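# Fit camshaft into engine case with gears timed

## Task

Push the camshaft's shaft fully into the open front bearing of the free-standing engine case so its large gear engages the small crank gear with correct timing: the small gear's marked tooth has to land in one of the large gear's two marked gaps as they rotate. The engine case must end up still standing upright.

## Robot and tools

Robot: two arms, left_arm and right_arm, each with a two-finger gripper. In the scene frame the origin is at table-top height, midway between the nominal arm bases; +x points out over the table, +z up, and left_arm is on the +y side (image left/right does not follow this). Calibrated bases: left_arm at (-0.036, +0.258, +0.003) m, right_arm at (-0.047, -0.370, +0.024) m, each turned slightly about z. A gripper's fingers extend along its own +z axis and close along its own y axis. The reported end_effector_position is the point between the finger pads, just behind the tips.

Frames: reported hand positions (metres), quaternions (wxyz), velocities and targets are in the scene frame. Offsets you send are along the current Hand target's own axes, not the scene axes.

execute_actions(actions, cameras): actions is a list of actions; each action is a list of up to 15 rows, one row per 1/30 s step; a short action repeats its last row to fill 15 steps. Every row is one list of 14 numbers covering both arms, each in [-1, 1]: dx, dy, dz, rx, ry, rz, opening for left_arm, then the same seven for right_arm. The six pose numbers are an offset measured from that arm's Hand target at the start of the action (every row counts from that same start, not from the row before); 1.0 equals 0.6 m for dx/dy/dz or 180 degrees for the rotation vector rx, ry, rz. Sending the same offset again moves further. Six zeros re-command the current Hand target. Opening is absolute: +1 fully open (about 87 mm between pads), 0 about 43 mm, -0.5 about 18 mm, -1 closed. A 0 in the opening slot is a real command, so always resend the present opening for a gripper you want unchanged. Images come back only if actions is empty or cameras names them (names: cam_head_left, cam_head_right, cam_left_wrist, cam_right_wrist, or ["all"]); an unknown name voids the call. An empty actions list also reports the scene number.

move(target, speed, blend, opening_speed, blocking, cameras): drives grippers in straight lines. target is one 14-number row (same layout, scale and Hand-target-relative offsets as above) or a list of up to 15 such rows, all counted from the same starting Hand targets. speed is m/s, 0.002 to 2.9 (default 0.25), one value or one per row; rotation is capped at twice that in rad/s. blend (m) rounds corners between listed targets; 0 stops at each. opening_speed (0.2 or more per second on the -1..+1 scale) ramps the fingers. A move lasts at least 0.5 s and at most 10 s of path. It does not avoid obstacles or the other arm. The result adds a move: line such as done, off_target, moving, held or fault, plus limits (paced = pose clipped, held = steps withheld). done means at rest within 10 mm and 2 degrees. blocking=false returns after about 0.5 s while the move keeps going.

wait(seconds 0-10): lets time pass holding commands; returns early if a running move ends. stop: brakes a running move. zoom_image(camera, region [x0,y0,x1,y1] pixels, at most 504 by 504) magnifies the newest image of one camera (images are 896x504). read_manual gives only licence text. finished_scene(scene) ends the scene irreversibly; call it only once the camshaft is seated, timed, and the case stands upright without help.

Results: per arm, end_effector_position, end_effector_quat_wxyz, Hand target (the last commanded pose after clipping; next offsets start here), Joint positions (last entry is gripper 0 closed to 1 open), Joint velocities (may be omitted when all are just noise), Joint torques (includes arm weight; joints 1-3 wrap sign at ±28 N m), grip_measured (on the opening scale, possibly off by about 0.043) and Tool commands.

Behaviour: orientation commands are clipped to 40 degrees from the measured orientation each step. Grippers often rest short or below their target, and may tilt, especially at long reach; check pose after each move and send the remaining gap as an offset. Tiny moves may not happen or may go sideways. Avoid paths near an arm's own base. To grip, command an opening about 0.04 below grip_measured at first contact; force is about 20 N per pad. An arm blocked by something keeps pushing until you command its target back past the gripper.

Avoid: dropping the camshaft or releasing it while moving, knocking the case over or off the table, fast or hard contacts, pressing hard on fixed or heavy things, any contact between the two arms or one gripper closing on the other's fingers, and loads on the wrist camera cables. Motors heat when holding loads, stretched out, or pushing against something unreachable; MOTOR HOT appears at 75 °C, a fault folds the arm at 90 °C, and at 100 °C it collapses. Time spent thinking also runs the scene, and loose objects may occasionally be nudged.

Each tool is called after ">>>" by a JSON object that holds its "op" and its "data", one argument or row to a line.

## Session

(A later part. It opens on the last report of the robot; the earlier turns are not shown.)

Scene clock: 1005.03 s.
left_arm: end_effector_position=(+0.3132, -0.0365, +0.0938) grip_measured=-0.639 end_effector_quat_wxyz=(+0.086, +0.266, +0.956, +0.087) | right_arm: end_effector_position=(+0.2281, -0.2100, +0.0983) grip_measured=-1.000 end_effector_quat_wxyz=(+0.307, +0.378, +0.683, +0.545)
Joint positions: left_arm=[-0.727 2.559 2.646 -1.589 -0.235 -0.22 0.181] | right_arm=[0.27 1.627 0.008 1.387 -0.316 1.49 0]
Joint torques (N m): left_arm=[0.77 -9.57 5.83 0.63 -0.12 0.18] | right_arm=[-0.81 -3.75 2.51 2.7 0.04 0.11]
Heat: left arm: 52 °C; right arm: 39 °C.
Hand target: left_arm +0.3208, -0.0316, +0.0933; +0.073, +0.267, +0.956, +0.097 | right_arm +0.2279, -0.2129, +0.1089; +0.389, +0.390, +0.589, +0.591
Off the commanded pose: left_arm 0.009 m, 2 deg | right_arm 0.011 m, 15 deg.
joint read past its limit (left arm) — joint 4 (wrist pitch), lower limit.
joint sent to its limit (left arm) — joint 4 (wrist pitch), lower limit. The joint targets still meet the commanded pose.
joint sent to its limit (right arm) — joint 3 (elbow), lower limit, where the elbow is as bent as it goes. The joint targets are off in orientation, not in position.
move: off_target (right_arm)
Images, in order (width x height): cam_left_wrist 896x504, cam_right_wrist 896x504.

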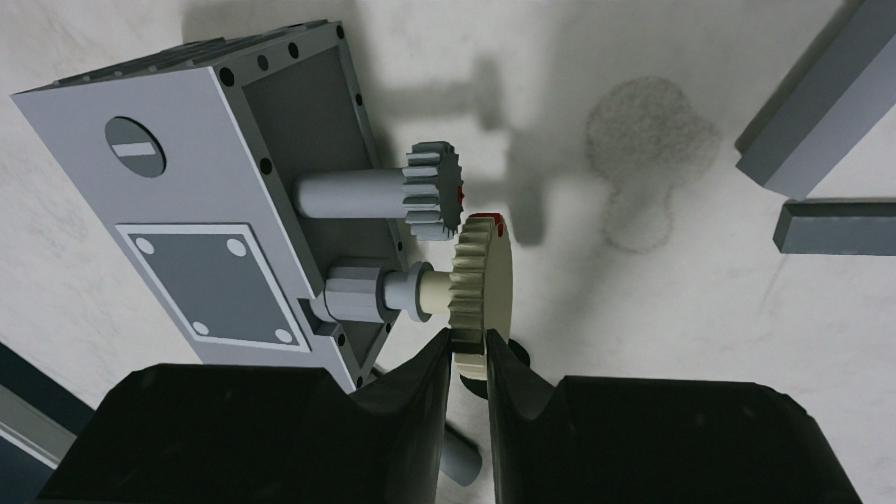

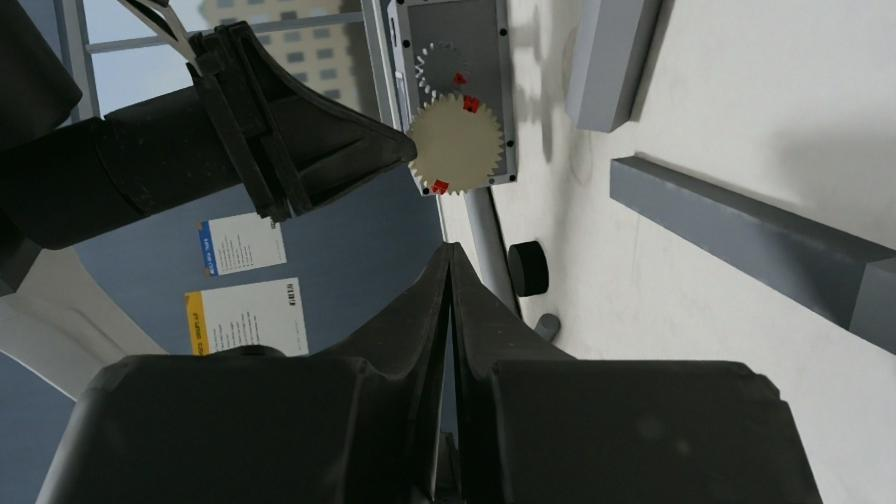

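>>> {"op": "move", "data": {
  "target": [-0.003,0.003,0,0,0.017,0,-0.78,0,0,0,0,0,0,-1],
  "speed": 0.03,
  "cameras": ["cam_left_wrist","cam_right_wrist"]
}}

>>> {"op": "zoom_image", "data": {
  "camera": "cam_right_wrist",
  "region": [380, 20, 530, 210]
}}

>>> {"op": "zoom_image", "data": {
  "camera": "cam_left_wrist",
  "region": [290, 130, 550, 330]
}}

Scene clock: 1011.47 s.
left_arm: end_effector_position=(+0.3141, -0.0362, +0.0941) grip_measured=-0.642 end_effector_quat_wxyz=(+0.083, +0.266, +0.957, +0.078) | right_arm: end_effector_position=(+0.2281, -0.2100, +0.0983) grip_measured=-1.000 end_effector_quat_wxyz=(+0.307, +0.378, +0.683, +0.545)
Joint positions: left_arm=[-0.719 2.559 2.65 -1.588 -0.216 -0.213 0.179] | right_arm=[0.27 1.627 0.008 1.387 -0.316 1.49 0]
Joint torques (N m): left_arm=[0.75 -9.35 6.3 0.64 -0.21 0.17] | right_arm=[-0.9 -3.78 2.56 2.72 0.03 0.09]
Heat: left arm: 52 °C; right arm: 39 °C.
Hand target: left_arm +0.3233, -0.0311, +0.0938; +0.048, +0.265, +0.958, +0.104 | right_arm +0.2279, -0.2129, +0.1089; +0.389, +0.390, +0.589, +0.591
Off the commanded pose: left_arm 0.010 m, 5 deg | right_arm 0.011 m, 15 deg.
joint read past its limit (left arm) — joint 4 (wrist pitch), lower limit.
joint sent to its limit (left arm) — joint 4 (wrist pitch), lower limit. The joint targets are off in orientation, not in position.
joint sent to its limit (right arm) — joint 3 (elbow), lower limit, where the elbow is as bent as it goes. The joint targets are off in orientation, not in position.
move: off_target (left_arm, right_arm)
Images, in order (width x height): cam_left_wrist 896x504, cam_right_wrist 896x504.

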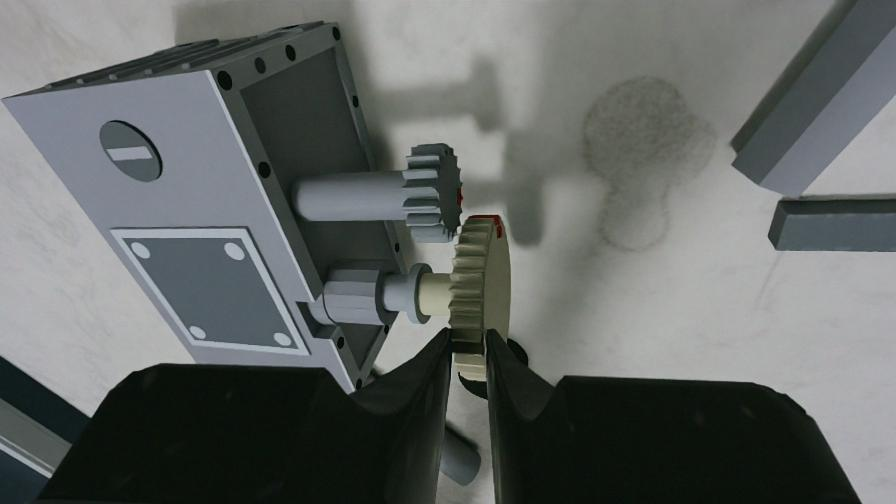

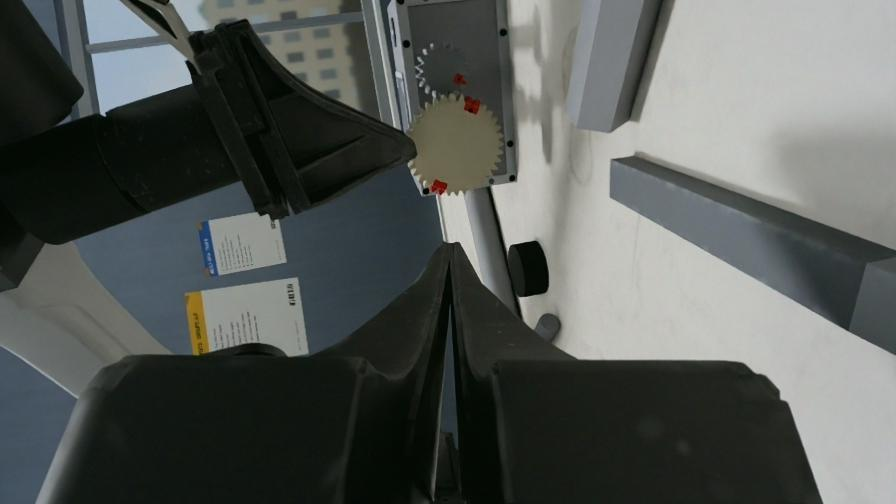

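Scaled by 2.653 from the camera's 896x504 image, which has a finer 1280x720 frame.

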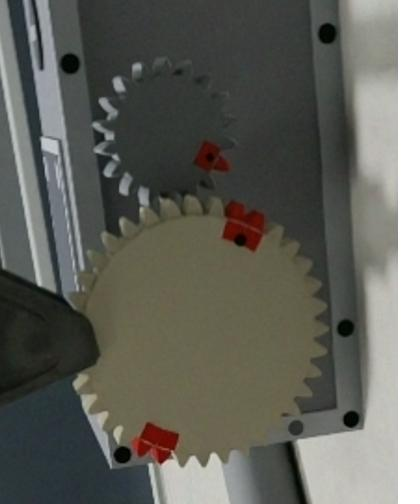

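Scaled by 1.938 from the camera's 896x504 image, which has a finer 1280x720 frame.

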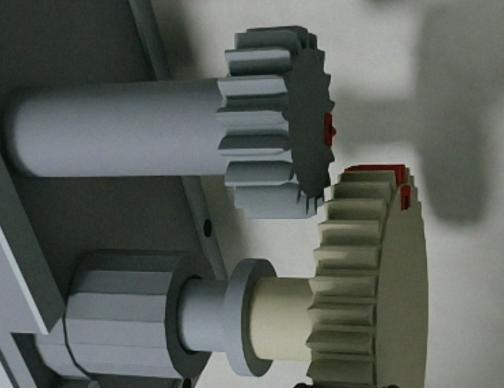

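>>> {"op": "zoom_image", "data": {
  "camera": "cam_right_wrist",
  "region": [410, 60, 490, 120]
}}

>>> {"op": "zoom_image", "data": {
  "camera": "cam_left_wrist",
  "region": [420, 180, 520, 260]
}}

Scaled by 6.300 from the camera's 896x504 image, which has a finer 1280x720 frame.

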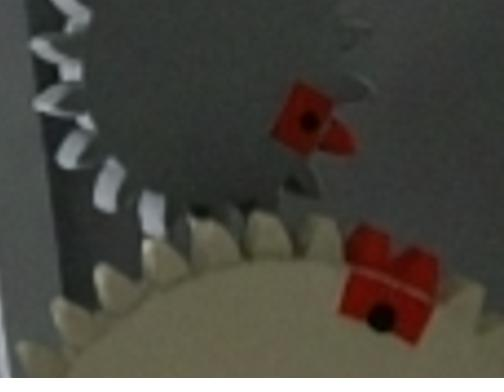

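Scaled by 5.040 from the camera's 896x504 image, which has a finer 1280x720 frame.

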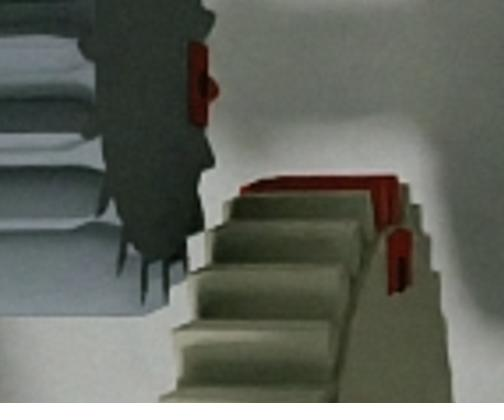

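>>> {"op": "move", "data": {
  "target": [0,0.012,0,0,0,0,-0.78,0,0,0,0,0,0,-1],
  "speed": 0.05,
  "cameras": ["cam_left_wrist","cam_right_wrist"]
}}

>>> {"op": "zoom_image", "data": {
  "camera": "cam_left_wrist",
  "region": [290, 130, 550, 330]
}}

>>> {"op": "zoom_image", "data": {
  "camera": "cam_right_wrist",
  "region": [380, 20, 530, 210]
}}

Scene clock: 1052.23 s.
left_arm: end_effector_position=(+0.3150, -0.0348, +0.0938) grip_measured=-0.643 end_effector_quat_wxyz=(+0.079, +0.267, +0.958, +0.073) | right_arm: end_effector_position=(+0.2281, -0.2100, +0.0983) grip_measured=-1.000 end_effector_quat_wxyz=(+0.307, +0.378, +0.683, +0.545)
Joint positions: left_arm=[-0.711 2.559 2.65 -1.588 -0.203 -0.203 0.179] | right_arm=[0.27 1.627 0.008 1.387 -0.316 1.49 0]
Joint torques (N m): left_arm=[1.22 -9.88 5.72 0.65 -0.32 0.18] | right_arm=[-0.81 -3.78 2.59 2.72 0.02 0.11]
Heat: left arm: 52 °C; right arm: 39 °C.
Hand target: left_arm +0.3268, -0.0251, +0.0955; +0.048, +0.265, +0.958, +0.104 | right_arm +0.2279, -0.2129, +0.1089; +0.389, +0.390, +0.589, +0.591
Off the commanded pose: left_arm 0.015 m, 5 deg | right_arm 0.011 m, 15 deg.
joint read past its limit (left arm) — joint 4 (wrist pitch), lower limit.
joint sent to its limit (left arm) — joint 4 (wrist pitch), lower limit. The joint targets are off in orientation, not in position.
joint sent to its limit (right arm) — joint 3 (elbow), lower limit, where the elbow is as bent as it goes. The joint targets are off in orientation, not in position.
move: off_target (left_arm, right_arm)
Images, in order (width x height): cam_left_wrist 896x504, cam_right_wrist 896x504.

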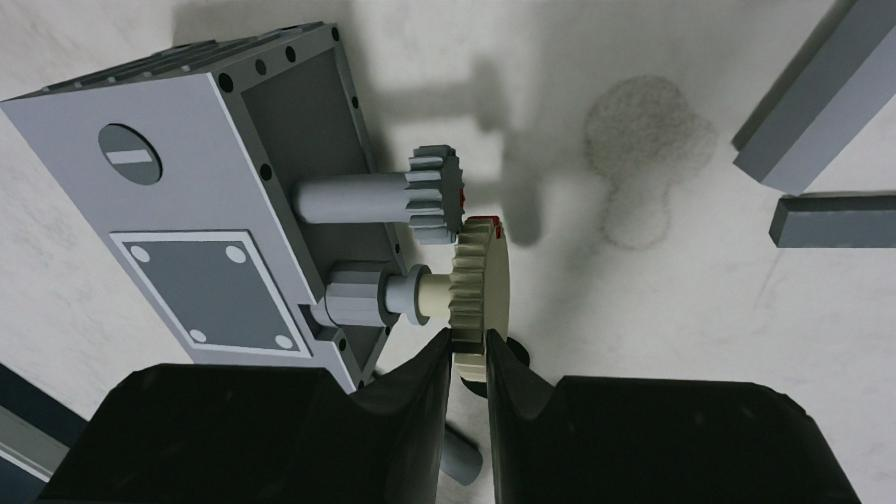

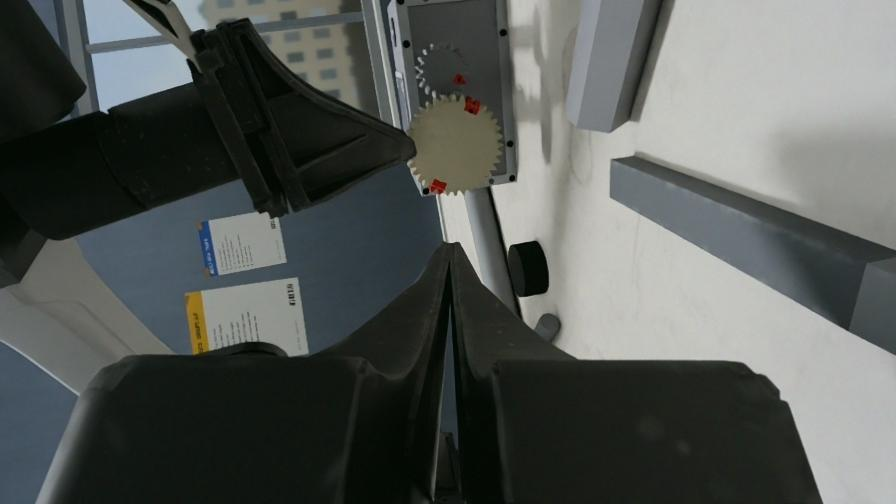

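Scaled by 1.938 from the camera's 896x504 image, which has a finer 1280x720 frame.

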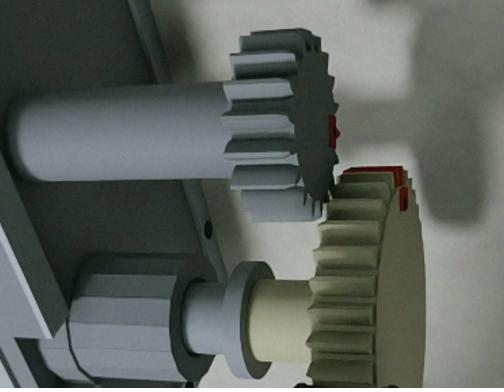

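Scaled by 2.653 from the camera's 896x504 image, which has a finer 1280x720 frame.

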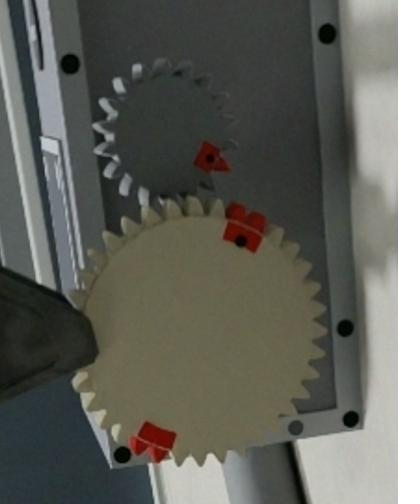

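>>> {"op": "move", "data": {
  "target": [0,0.012,0,0,0,0,-0.78,0,0,0,0,0,0,-1],
  "speed": 0.05,
  "cameras": ["cam_left_wrist","cam_right_wrist"]
}}

>>> {"op": "zoom_image", "data": {
  "camera": "cam_left_wrist",
  "region": [290, 130, 550, 330]
}}

>>> {"op": "zoom_image", "data": {
  "camera": "cam_right_wrist",
  "region": [380, 20, 530, 210]
}}

Scene clock: 1066.10 s.
left_arm: end_effector_position=(+0.3184, -0.0305, +0.0938) grip_measured=-0.644 end_effector_quat_wxyz=(+0.077, +0.268, +0.958, +0.071) | right_arm: end_effector_position=(+0.2281, -0.2100, +0.0983) grip_measured=-1.000 end_effector_quat_wxyz=(+0.307, +0.378, +0.683, +0.545)
Joint positions: left_arm=[-0.698 2.559 2.65 -1.588 -0.197 -0.19 0.178] | right_arm=[0.27 1.627 0.008 1.387 -0.316 1.49 0]
Joint torques (N m): left_arm=[1.29 -10.35 5.26 0.64 -0.37 0.18] | right_arm=[-0.85 -3.74 2.51 2.69 0.03 0.09]
Heat: left arm: 52 °C; right arm: 39 °C.
Hand target: left_arm +0.3304, -0.0190, +0.0971; +0.048, +0.264, +0.958, +0.104 | right_arm +0.2279, -0.2129, +0.1089; +0.389, +0.390, +0.589, +0.591
Off the commanded pose: left_arm 0.017 m, 5 deg | right_arm 0.011 m, 15 deg.
joint read past its limit (left arm) — joint 4 (wrist pitch), lower limit.
joint sent to its limit (left arm) — joint 4 (wrist pitch), lower limit. The joint targets are off in orientation, not in position.
joint sent to its limit (right arm) — joint 3 (elbow), lower limit, where the elbow is as bent as it goes. The joint targets are off in orientation, not in position.
move: off_target (left_arm, right_arm)
Images, in order (width x height): cam_left_wrist 896x504, cam_right_wrist 896x504.

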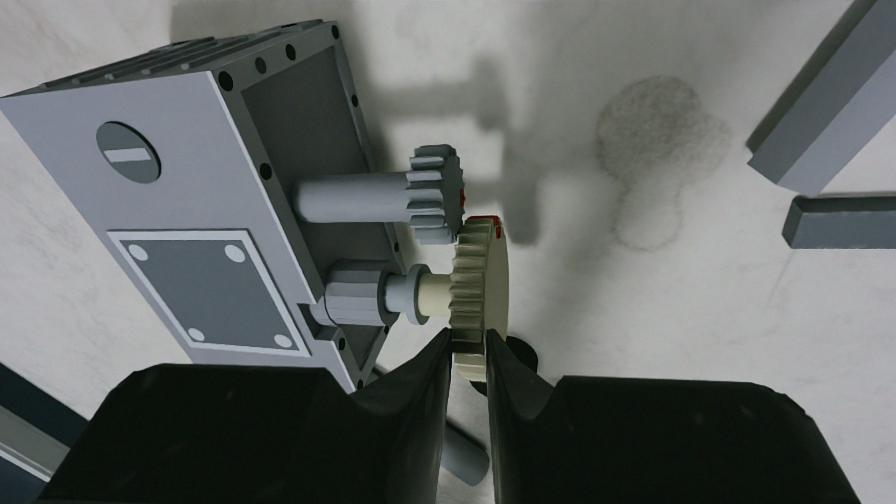

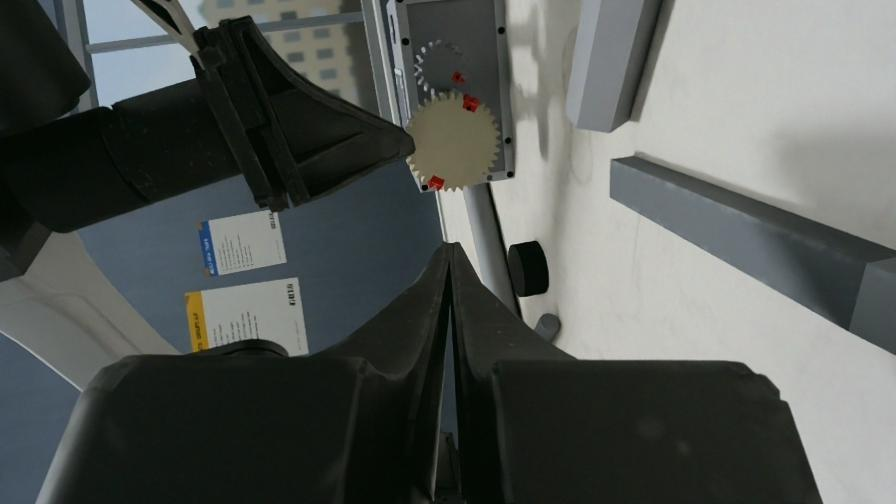

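Scaled by 1.938 from the camera's 896x504 image, which has a finer 1280x720 frame.

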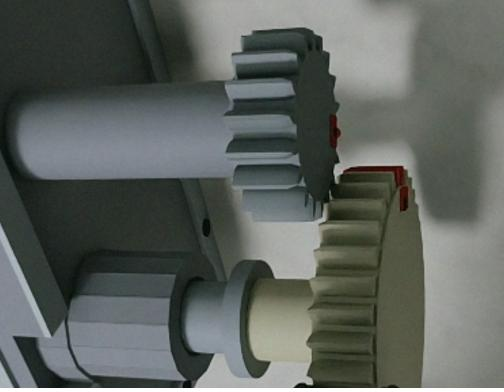

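Scaled by 2.653 from the camera's 896x504 image, which has a finer 1280x720 frame.

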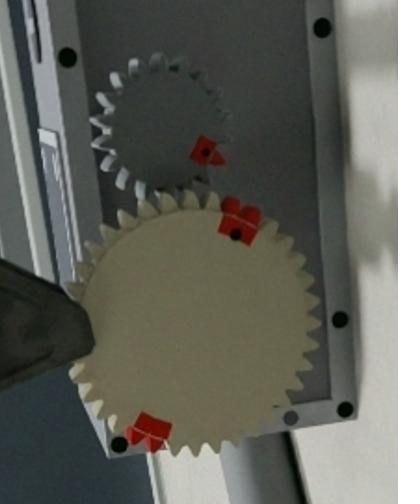

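>>> {"op": "move", "data": {
  "target": [
    [0,-0.025,0,0,0,0,-0.78,0,0,0,0,0,0,-1],
    [0.008,-0.025,0.0,0,-0.05,0,-0.78,0,0,0,0,0,0,-1]
  ],
  "speed": 0.05,
  "cameras": ["cam_left_wrist","cam_right_wrist"]
}}

>>> {"op": "zoom_image", "data": {
  "camera": "cam_left_wrist",
  "region": [290, 130, 550, 330]
}}

>>> {"op": "zoom_image", "data": {
  "camera": "cam_right_wrist",
  "region": [380, 20, 530, 210]
}}

Scene clock: 1074.47 s.
left_arm: end_effector_position=(+0.3140, -0.0267, +0.0929) grip_measured=-0.652 end_effector_quat_wxyz=(+0.106, +0.268, +0.954, +0.081) | right_arm: end_effector_position=(+0.2281, -0.2100, +0.0983) grip_measured=-1.000 end_effector_quat_wxyz=(+0.307, +0.378, +0.683, +0.545)
Joint positions: left_arm=[-0.715 2.4 2.351 -1.406 -0.242 -0.197 0.174] | right_arm=[0.27 1.627 0.008 1.387 -0.316 1.49 0]
Joint torques (N m): left_arm=[-0.8 -10.55 3.71 1.04 -0.28 0.05] | right_arm=[-0.95 -3.79 2.51 2.71 0.06 0.11]
Heat: left arm: 52 °C; right arm: 39 °C.
Hand target: left_arm +0.3188, -0.0292, +0.0937; +0.123, +0.272, +0.951, +0.083 | right_arm +0.2279, -0.2129, +0.1089; +0.389, +0.390, +0.589, +0.591
Off the commanded pose: left_arm 0.005 m, 2 deg | right_arm 0.011 m, 15 deg.
joint sent to its limit (right arm) — joint 3 (elbow), lower limit, where the elbow is as bent as it goes. The joint targets are off in orientation, not in position.
move: off_target (right_arm)
Images, in order (width x height): cam_left_wrist 896x504, cam_right_wrist 896x504.

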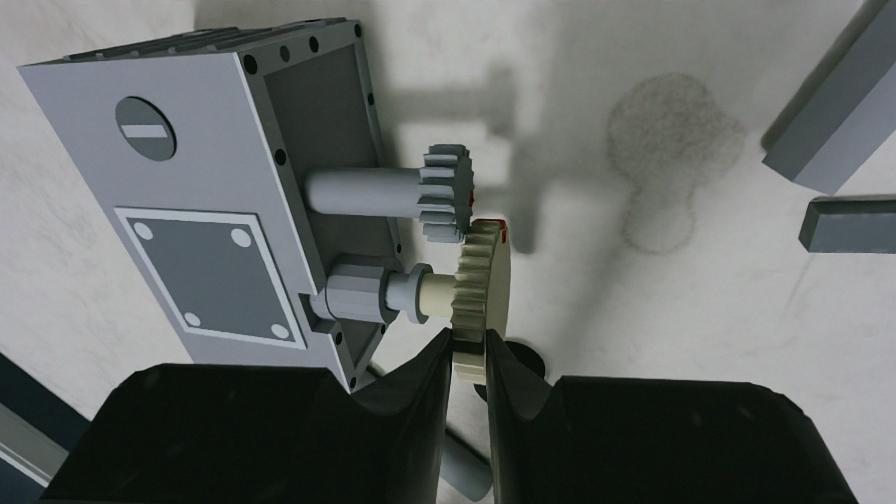

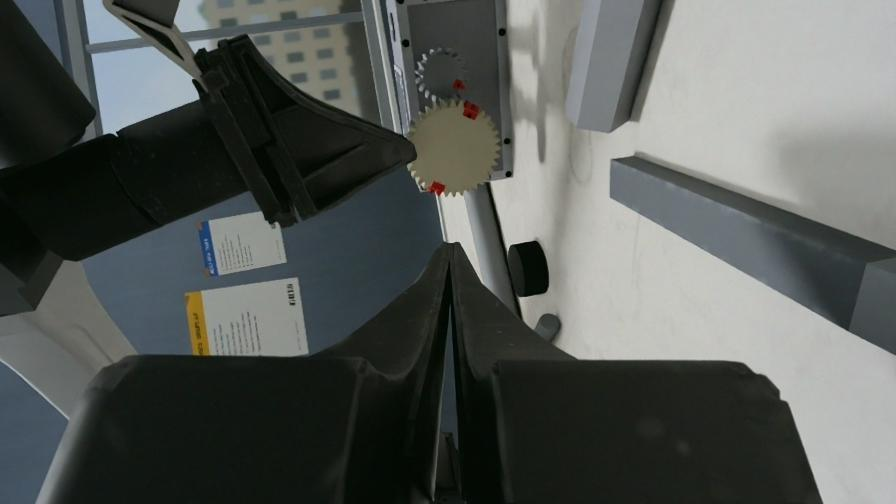

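Scaled by 1.938 from the camera's 896x504 image, which has a finer 1280x720 frame.

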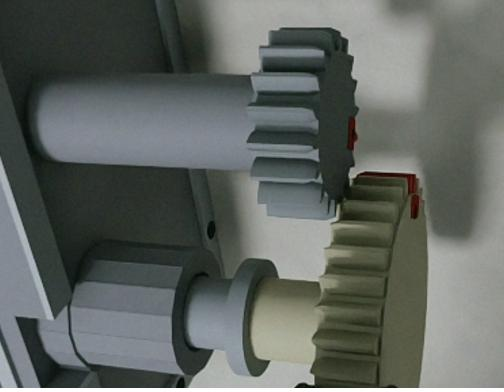

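Scaled by 2.653 from the camera's 896x504 image, which has a finer 1280x720 frame.

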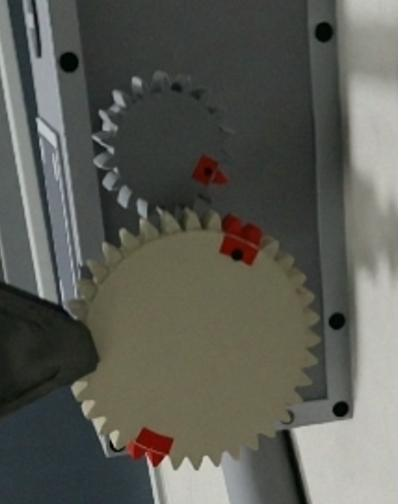

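>>> {"op": "zoom_image", "data": {
  "camera": "cam_left_wrist",
  "region": [430, 190, 510, 270]
}}

>>> {"op": "zoom_image", "data": {
  "camera": "cam_right_wrist",
  "region": [410, 60, 490, 120]
}}

Scaled by 6.300 from the camera's 896x504 image, which has a finer 1280x720 frame.

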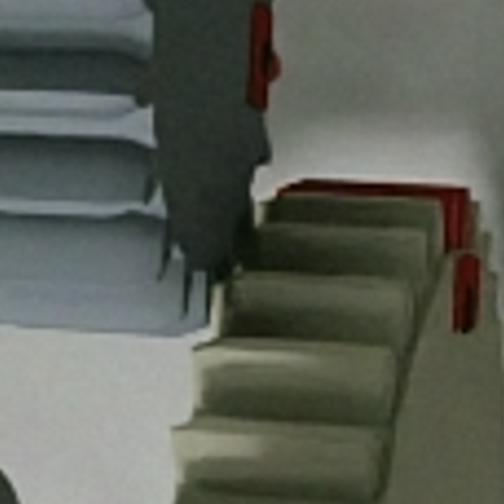

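Scaled by 6.300 from the camera's 896x504 image, which has a finer 1280x720 frame.

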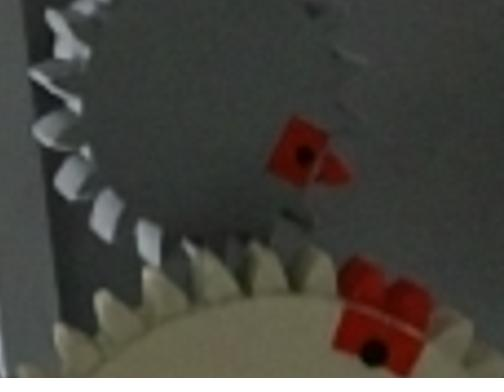

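>>> {"op": "move", "data": {
  "target": [
    [0,-0.012,0,0,0,0,-0.78,0,0,0,0,0,0,-1],
    [0.005,-0.012,0.0,0,-0.02,0,-0.78,0,0,0,0,0,0,-1]
  ],
  "speed": 0.05,
  "cameras": ["cam_left_wrist","cam_right_wrist"]
}}

>>> {"op": "zoom_image", "data": {
  "camera": "cam_left_wrist",
  "region": [290, 130, 550, 330]
}}

>>> {"op": "zoom_image", "data": {
  "camera": "cam_right_wrist",
  "region": [380, 20, 530, 210]
}}

Scene clock: 1106.00 s.
left_arm: end_effector_position=(+0.3117, -0.0292, +0.0909) grip_measured=-0.654 end_effector_quat_wxyz=(+0.142, +0.269, +0.949, +0.078) | right_arm: end_effector_position=(+0.2281, -0.2100, +0.0983) grip_measured=-1.000 end_effector_quat_wxyz=(+0.307, +0.378, +0.683, +0.545)
Joint positions: left_arm=[-0.734 2.296 2.158 -1.254 -0.273 -0.2 0.173] | right_arm=[0.27 1.627 0.008 1.387 -0.316 1.49 0]
Joint torques (N m): left_arm=[-1.03 -10.19 3.84 1.11 -0.13 0.05] | right_arm=[-0.84 -3.74 2.58 2.72 0.03 0.09]
Heat: left arm: 51 °C; right arm: 39 °C.
Hand target: left_arm +0.3127, -0.0337, +0.0915; +0.153, +0.275, +0.946, +0.074 | right_arm +0.2279, -0.2129, +0.1089; +0.389, +0.390, +0.589, +0.591
Off the commanded pose: left_arm 0.005 m, 1 deg | right_arm 0.011 m, 15 deg.
joint sent to its limit (right arm) — joint 3 (elbow), lower limit, where the elbow is as bent as it goes. The joint targets are off in orientation, not in position.
move: off_target (right_arm)
Images, in order (width x height): cam_left_wrist 896x504, cam_right_wrist 896x504.

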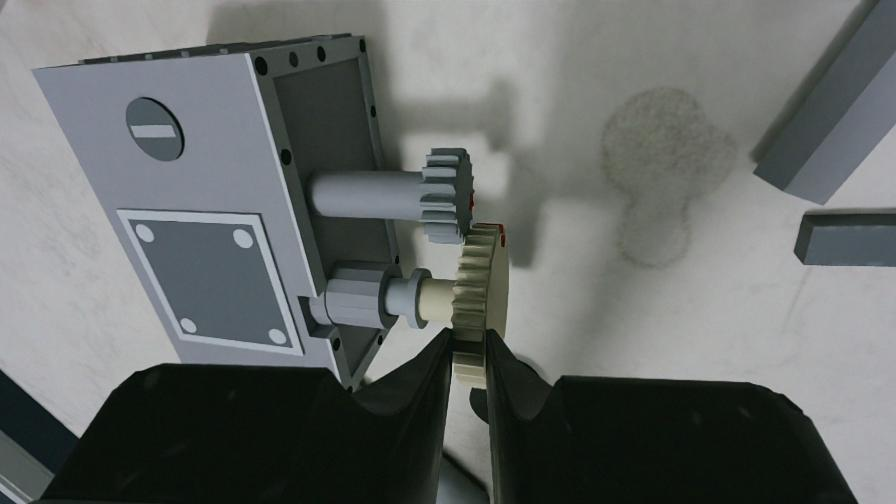

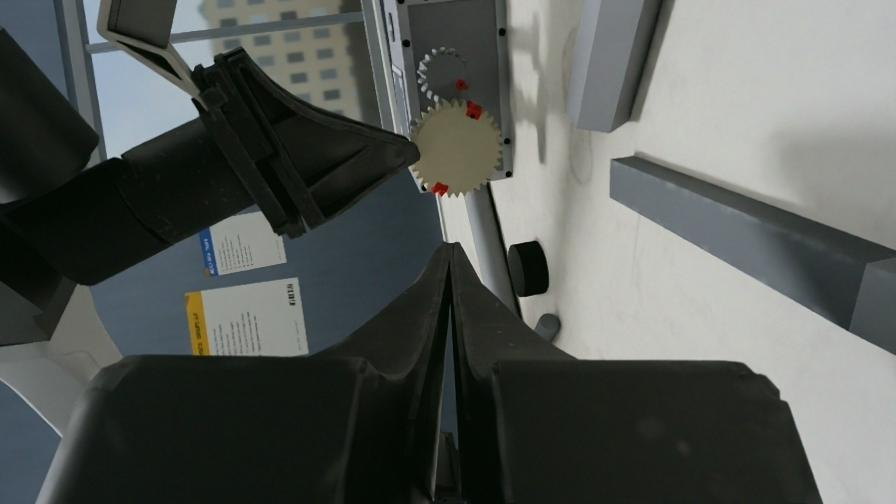

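Scaled by 1.938 from the camera's 896x504 image, which has a finer 1280x720 frame.

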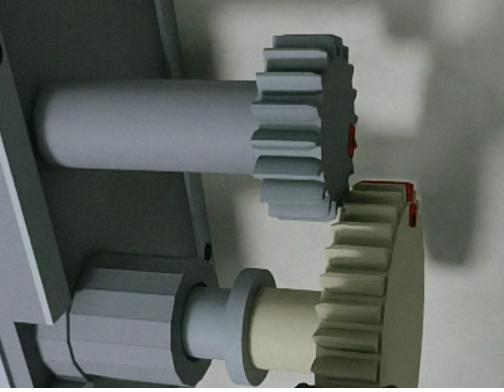

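Scaled by 2.653 from the camera's 896x504 image, which has a finer 1280x720 frame.

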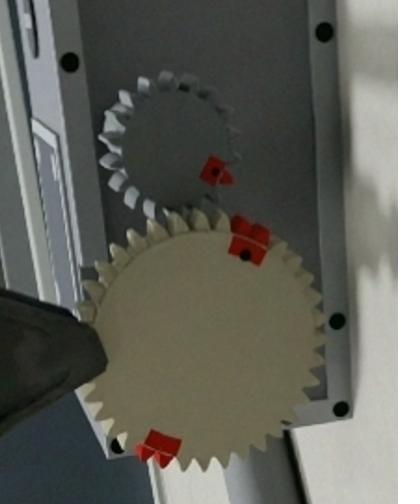

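>>> {"op": "move", "data": {
  "target": [0,0,0,0,0,0,-0.3,0,0,0,0,0,0,-1],
  "opening_speed": 1.0,
  "cameras": ["cam_left_wrist","cam_right_wrist"]
}}

>>> {"op": "zoom_image", "data": {
  "camera": "cam_left_wrist",
  "region": [290, 130, 550, 330]
}}

>>> {"op": "zoom_image", "data": {
  "camera": "cam_right_wrist",
  "region": [380, 20, 530, 210]
}}

Scene clock: 1114.63 s.
left_arm: end_effector_position=(+0.3111, -0.0282, +0.0874) grip_measured=-0.300 end_effector_quat_wxyz=(+0.140, +0.271, +0.949, +0.082) | right_arm: end_effector_position=(+0.2281, -0.2100, +0.0983) grip_measured=-1.000 end_effector_quat_wxyz=(+0.307, +0.378, +0.683, +0.545)
Joint positions: left_arm=[-0.736 2.296 2.143 -1.245 -0.279 -0.198 0.35] | right_arm=[0.27 1.627 0.008 1.387 -0.316 1.49 0]
Joint torques (N m): left_arm=[-0.92 -10.29 4.89 1.01 -0.07 0.03] | right_arm=[-0.87 -3.78 2.58 2.73 0.02 0.1]
Heat: left arm: 53 °C; right arm: 39 °C.
Hand target: left_arm +0.3126, -0.0336, +0.0914; +0.153, +0.275, +0.946, +0.074 | right_arm +0.2279, -0.2129, +0.1089; +0.389, +0.390, +0.589, +0.591
Off the commanded pose: left_arm 0.007 m, 2 deg | right_arm 0.011 m, 15 deg.
joint sent to its limit (right arm) — joint 3 (elbow), lower limit, where the elbow is as bent as it goes. The joint targets are off in orientation, not in position.
move: off_target (right_arm)
Images, in order (width x height): cam_left_wrist 896x504, cam_right_wrist 896x504.

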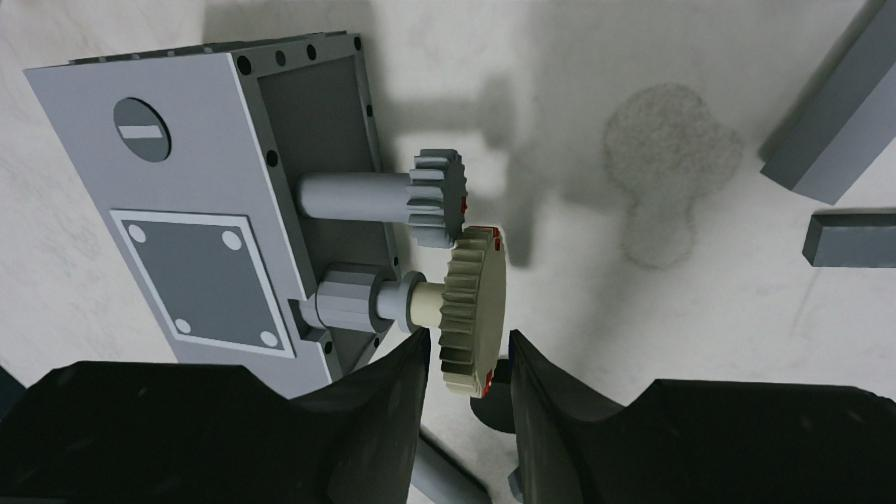

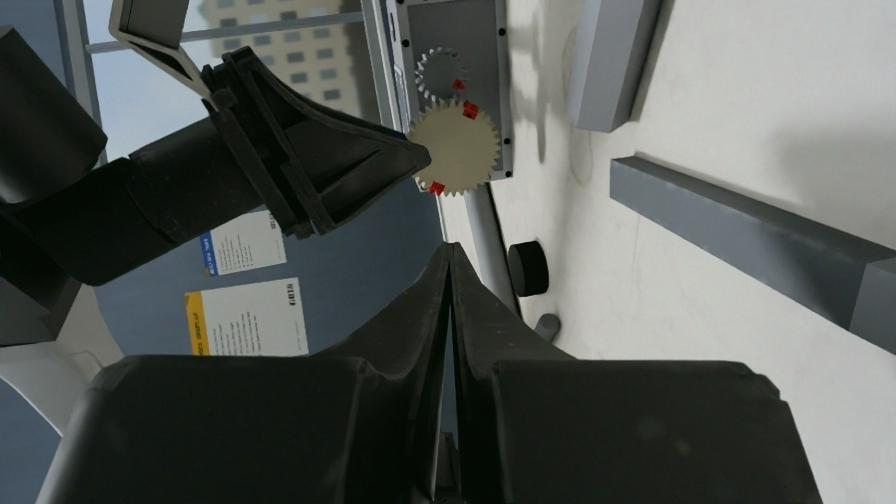

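Scaled by 1.938 from the camera's 896x504 image, which has a finer 1280x720 frame.

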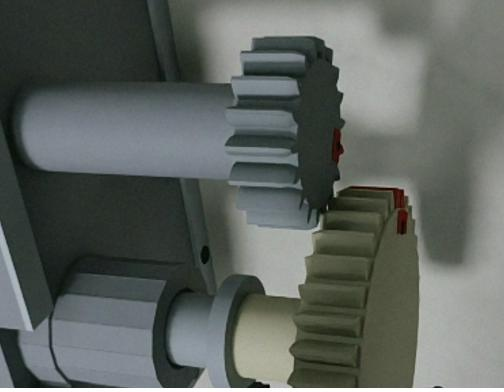

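Scaled by 2.653 from the camera's 896x504 image, which has a finer 1280x720 frame.

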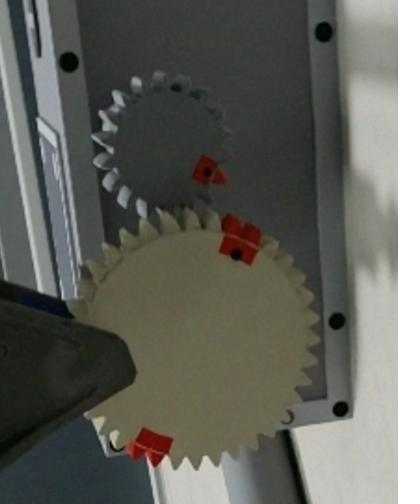

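>>> {"op": "move", "data": {
  "target": [
    [0,0,-0.1,0,0,0,-0.2,0.084,-0.015,0.126,-0.204,0.204,-0.469,-1]
  ],
  "speed": 0.3,
  "cameras": ["cam_left_wrist","cam_right_wrist"]
}}

>>> {"op": "zoom_image", "data": {
  "camera": "cam_right_wrist",
  "region": [370, 130, 620, 300]
}}

>>> {"op": "zoom_image", "data": {
  "camera": "cam_left_wrist",
  "region": [290, 70, 550, 330]
}}

Scene clock: 1128.90 s.
left_arm: end_effector_position=(+0.2947, -0.0351, +0.1416) grip_measured=-0.200 end_effector_quat_wxyz=(+0.148, +0.275, +0.947, +0.075) | right_arm: end_effector_position=(+0.2689, -0.1426, +0.0812) grip_measured=-1.000 end_effector_quat_wxyz=(+0.541, -0.384, +0.621, +0.418)
Joint positions: left_arm=[-0.771 2.296 2.364 -1.455 -0.279 -0.223 0.4] | right_arm=[0.287 1.949 0.445 1.389 -0.964 0.008 0]
Joint torques (N m): left_arm=[-0.98 -9.39 6.72 0.69 -0.13 -0.08] | right_arm=[0.51 -4.53 5.41 3.13 -0.02 -0.09]
Heat: left arm: 55 °C; right arm: 41 °C.
Hand target: left_arm +0.2930, -0.0370, +0.1480; +0.153, +0.274, +0.947, +0.074 | right_arm +0.2776, -0.1368, +0.1001; +0.579, -0.405, +0.578, +0.407
Off the commanded pose: left_arm 0.007 m, 1 deg | right_arm 0.022 m, 7 deg.
move: off_target (right_arm)
Images, in order (width x height): cam_left_wrist 896x504, cam_right_wrist 896x504.

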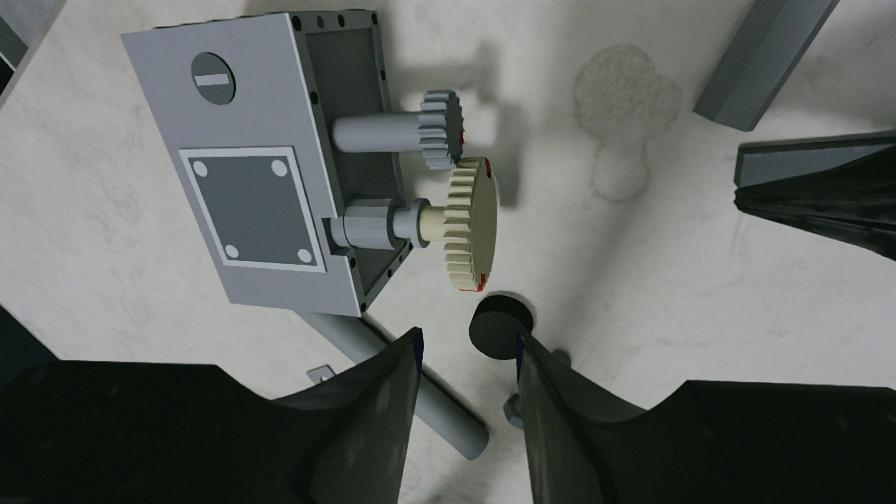

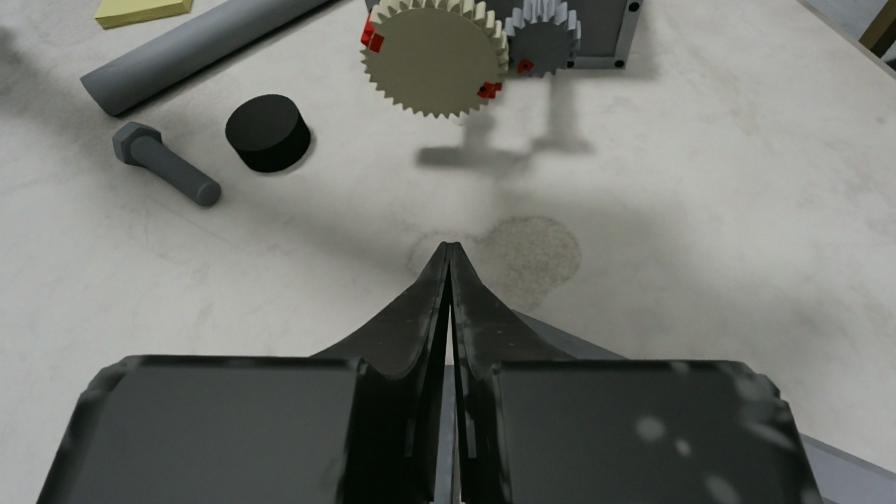

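Scaled by 2.016 from the camera's 896x504 image, which has a finer 1280x720 frame.

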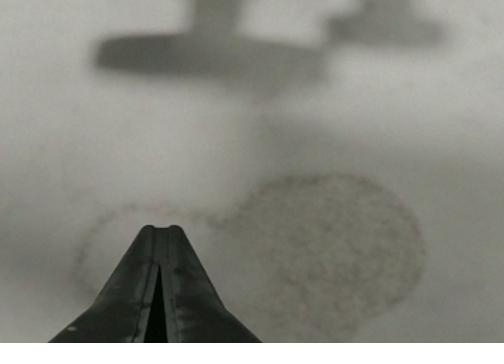

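Scaled by 1.938 from the camera's 896x504 image, which has a finer 1280x720 frame.

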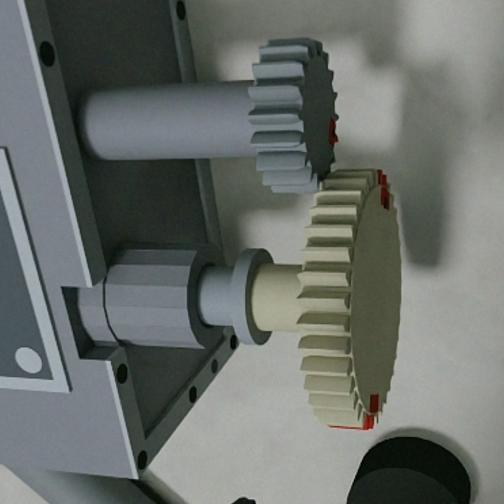

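>>> {"op": "zoom_image", "data": {
  "camera": "cam_right_wrist",
  "region": [440, 0, 600, 120]
}}

>>> {"op": "zoom_image", "data": {
  "camera": "cam_left_wrist",
  "region": [420, 130, 500, 190]
}}

>>> {"op": "zoom_image", "data": {
  "camera": "cam_left_wrist",
  "region": [330, 180, 430, 260]
}}

Scaled by 3.150 from the camera's 896x504 image, which has a finer 1280x720 frame.

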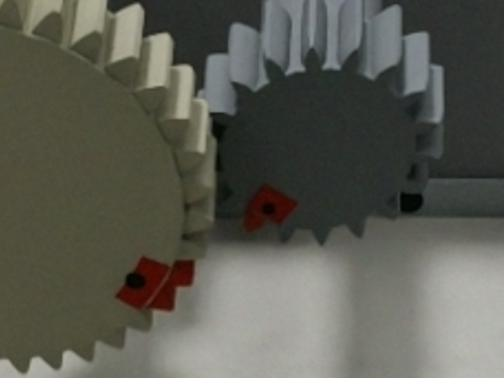

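Scaled by 6.300 from the camera's 896x504 image, which has a finer 1280x720 frame.

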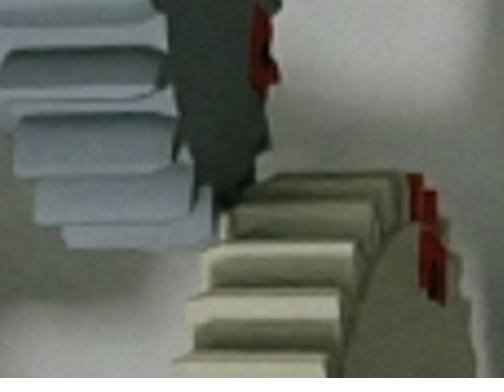

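Scaled by 5.040 from the camera's 896x504 image, which has a finer 1280x720 frame.

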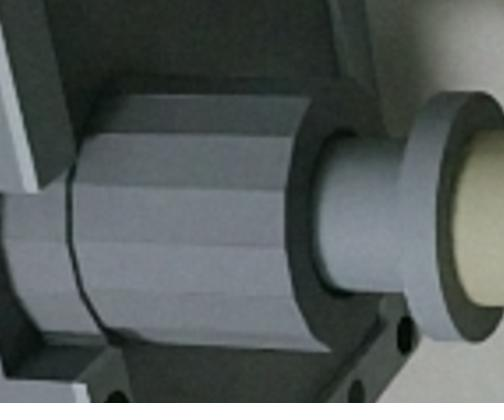

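>>> {"op": "move", "data": {
  "target": [
    [0,0,0.093,0,0,0,-0.2,0,0,0,0,0,0,-1]
  ],
  "speed": 0.15,
  "cameras": ["cam_left_wrist","cam_right_wrist"]
}}

Scene clock: 1156.53 s.
left_arm: end_effector_position=(+0.3071, -0.0322, +0.0910) grip_measured=-0.200 end_effector_quat_wxyz=(+0.141, +0.275, +0.948, +0.081) | right_arm: end_effector_position=(+0.2689, -0.1426, +0.0813) grip_measured=-1.000 end_effector_quat_wxyz=(+0.541, -0.384, +0.620, +0.418)
Joint positions: left_arm=[-0.748 2.296 2.158 -1.261 -0.279 -0.202 0.4] | right_arm=[0.287 1.949 0.445 1.389 -0.964 0.008 0]
Joint torques (N m): left_arm=[-0.1 -10.43 4.75 1 -0.07 0.03] | right_arm=[0.5 -4.56 5.39 3.13 -0.03 -0.08]
Heat: left arm: 55 °C; right arm: 41 °C.
Hand target: left_arm +0.3113, -0.0339, +0.0954; +0.153, +0.274, +0.946, +0.074 | right_arm +0.2776, -0.1369, +0.1001; +0.579, -0.405, +0.578, +0.407
Off the commanded pose: left_arm 0.006 m, 2 deg | right_arm 0.022 m, 7 deg.
move: off_target (right_arm)
Images, in order (width x height): cam_left_wrist 896x504, cam_right_wrist 896x504.

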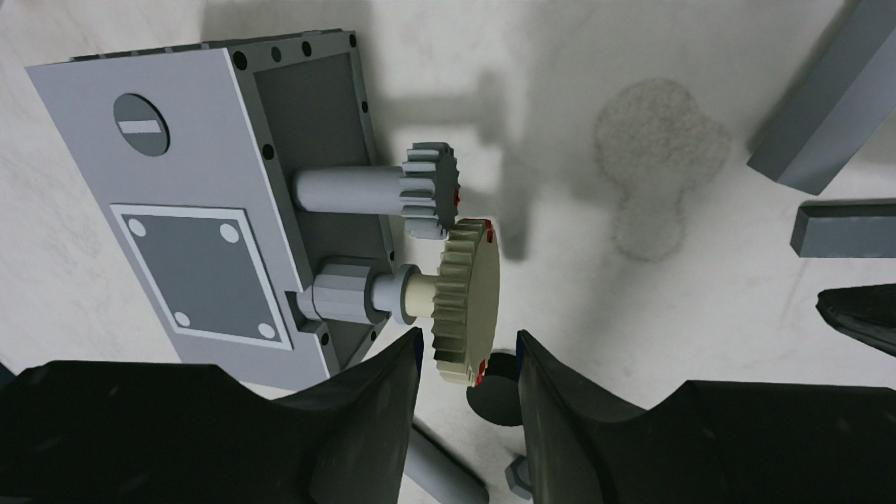

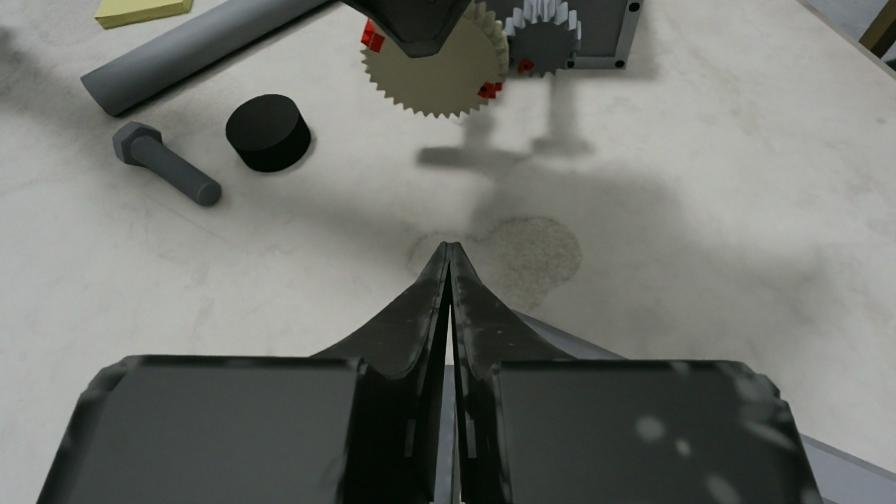

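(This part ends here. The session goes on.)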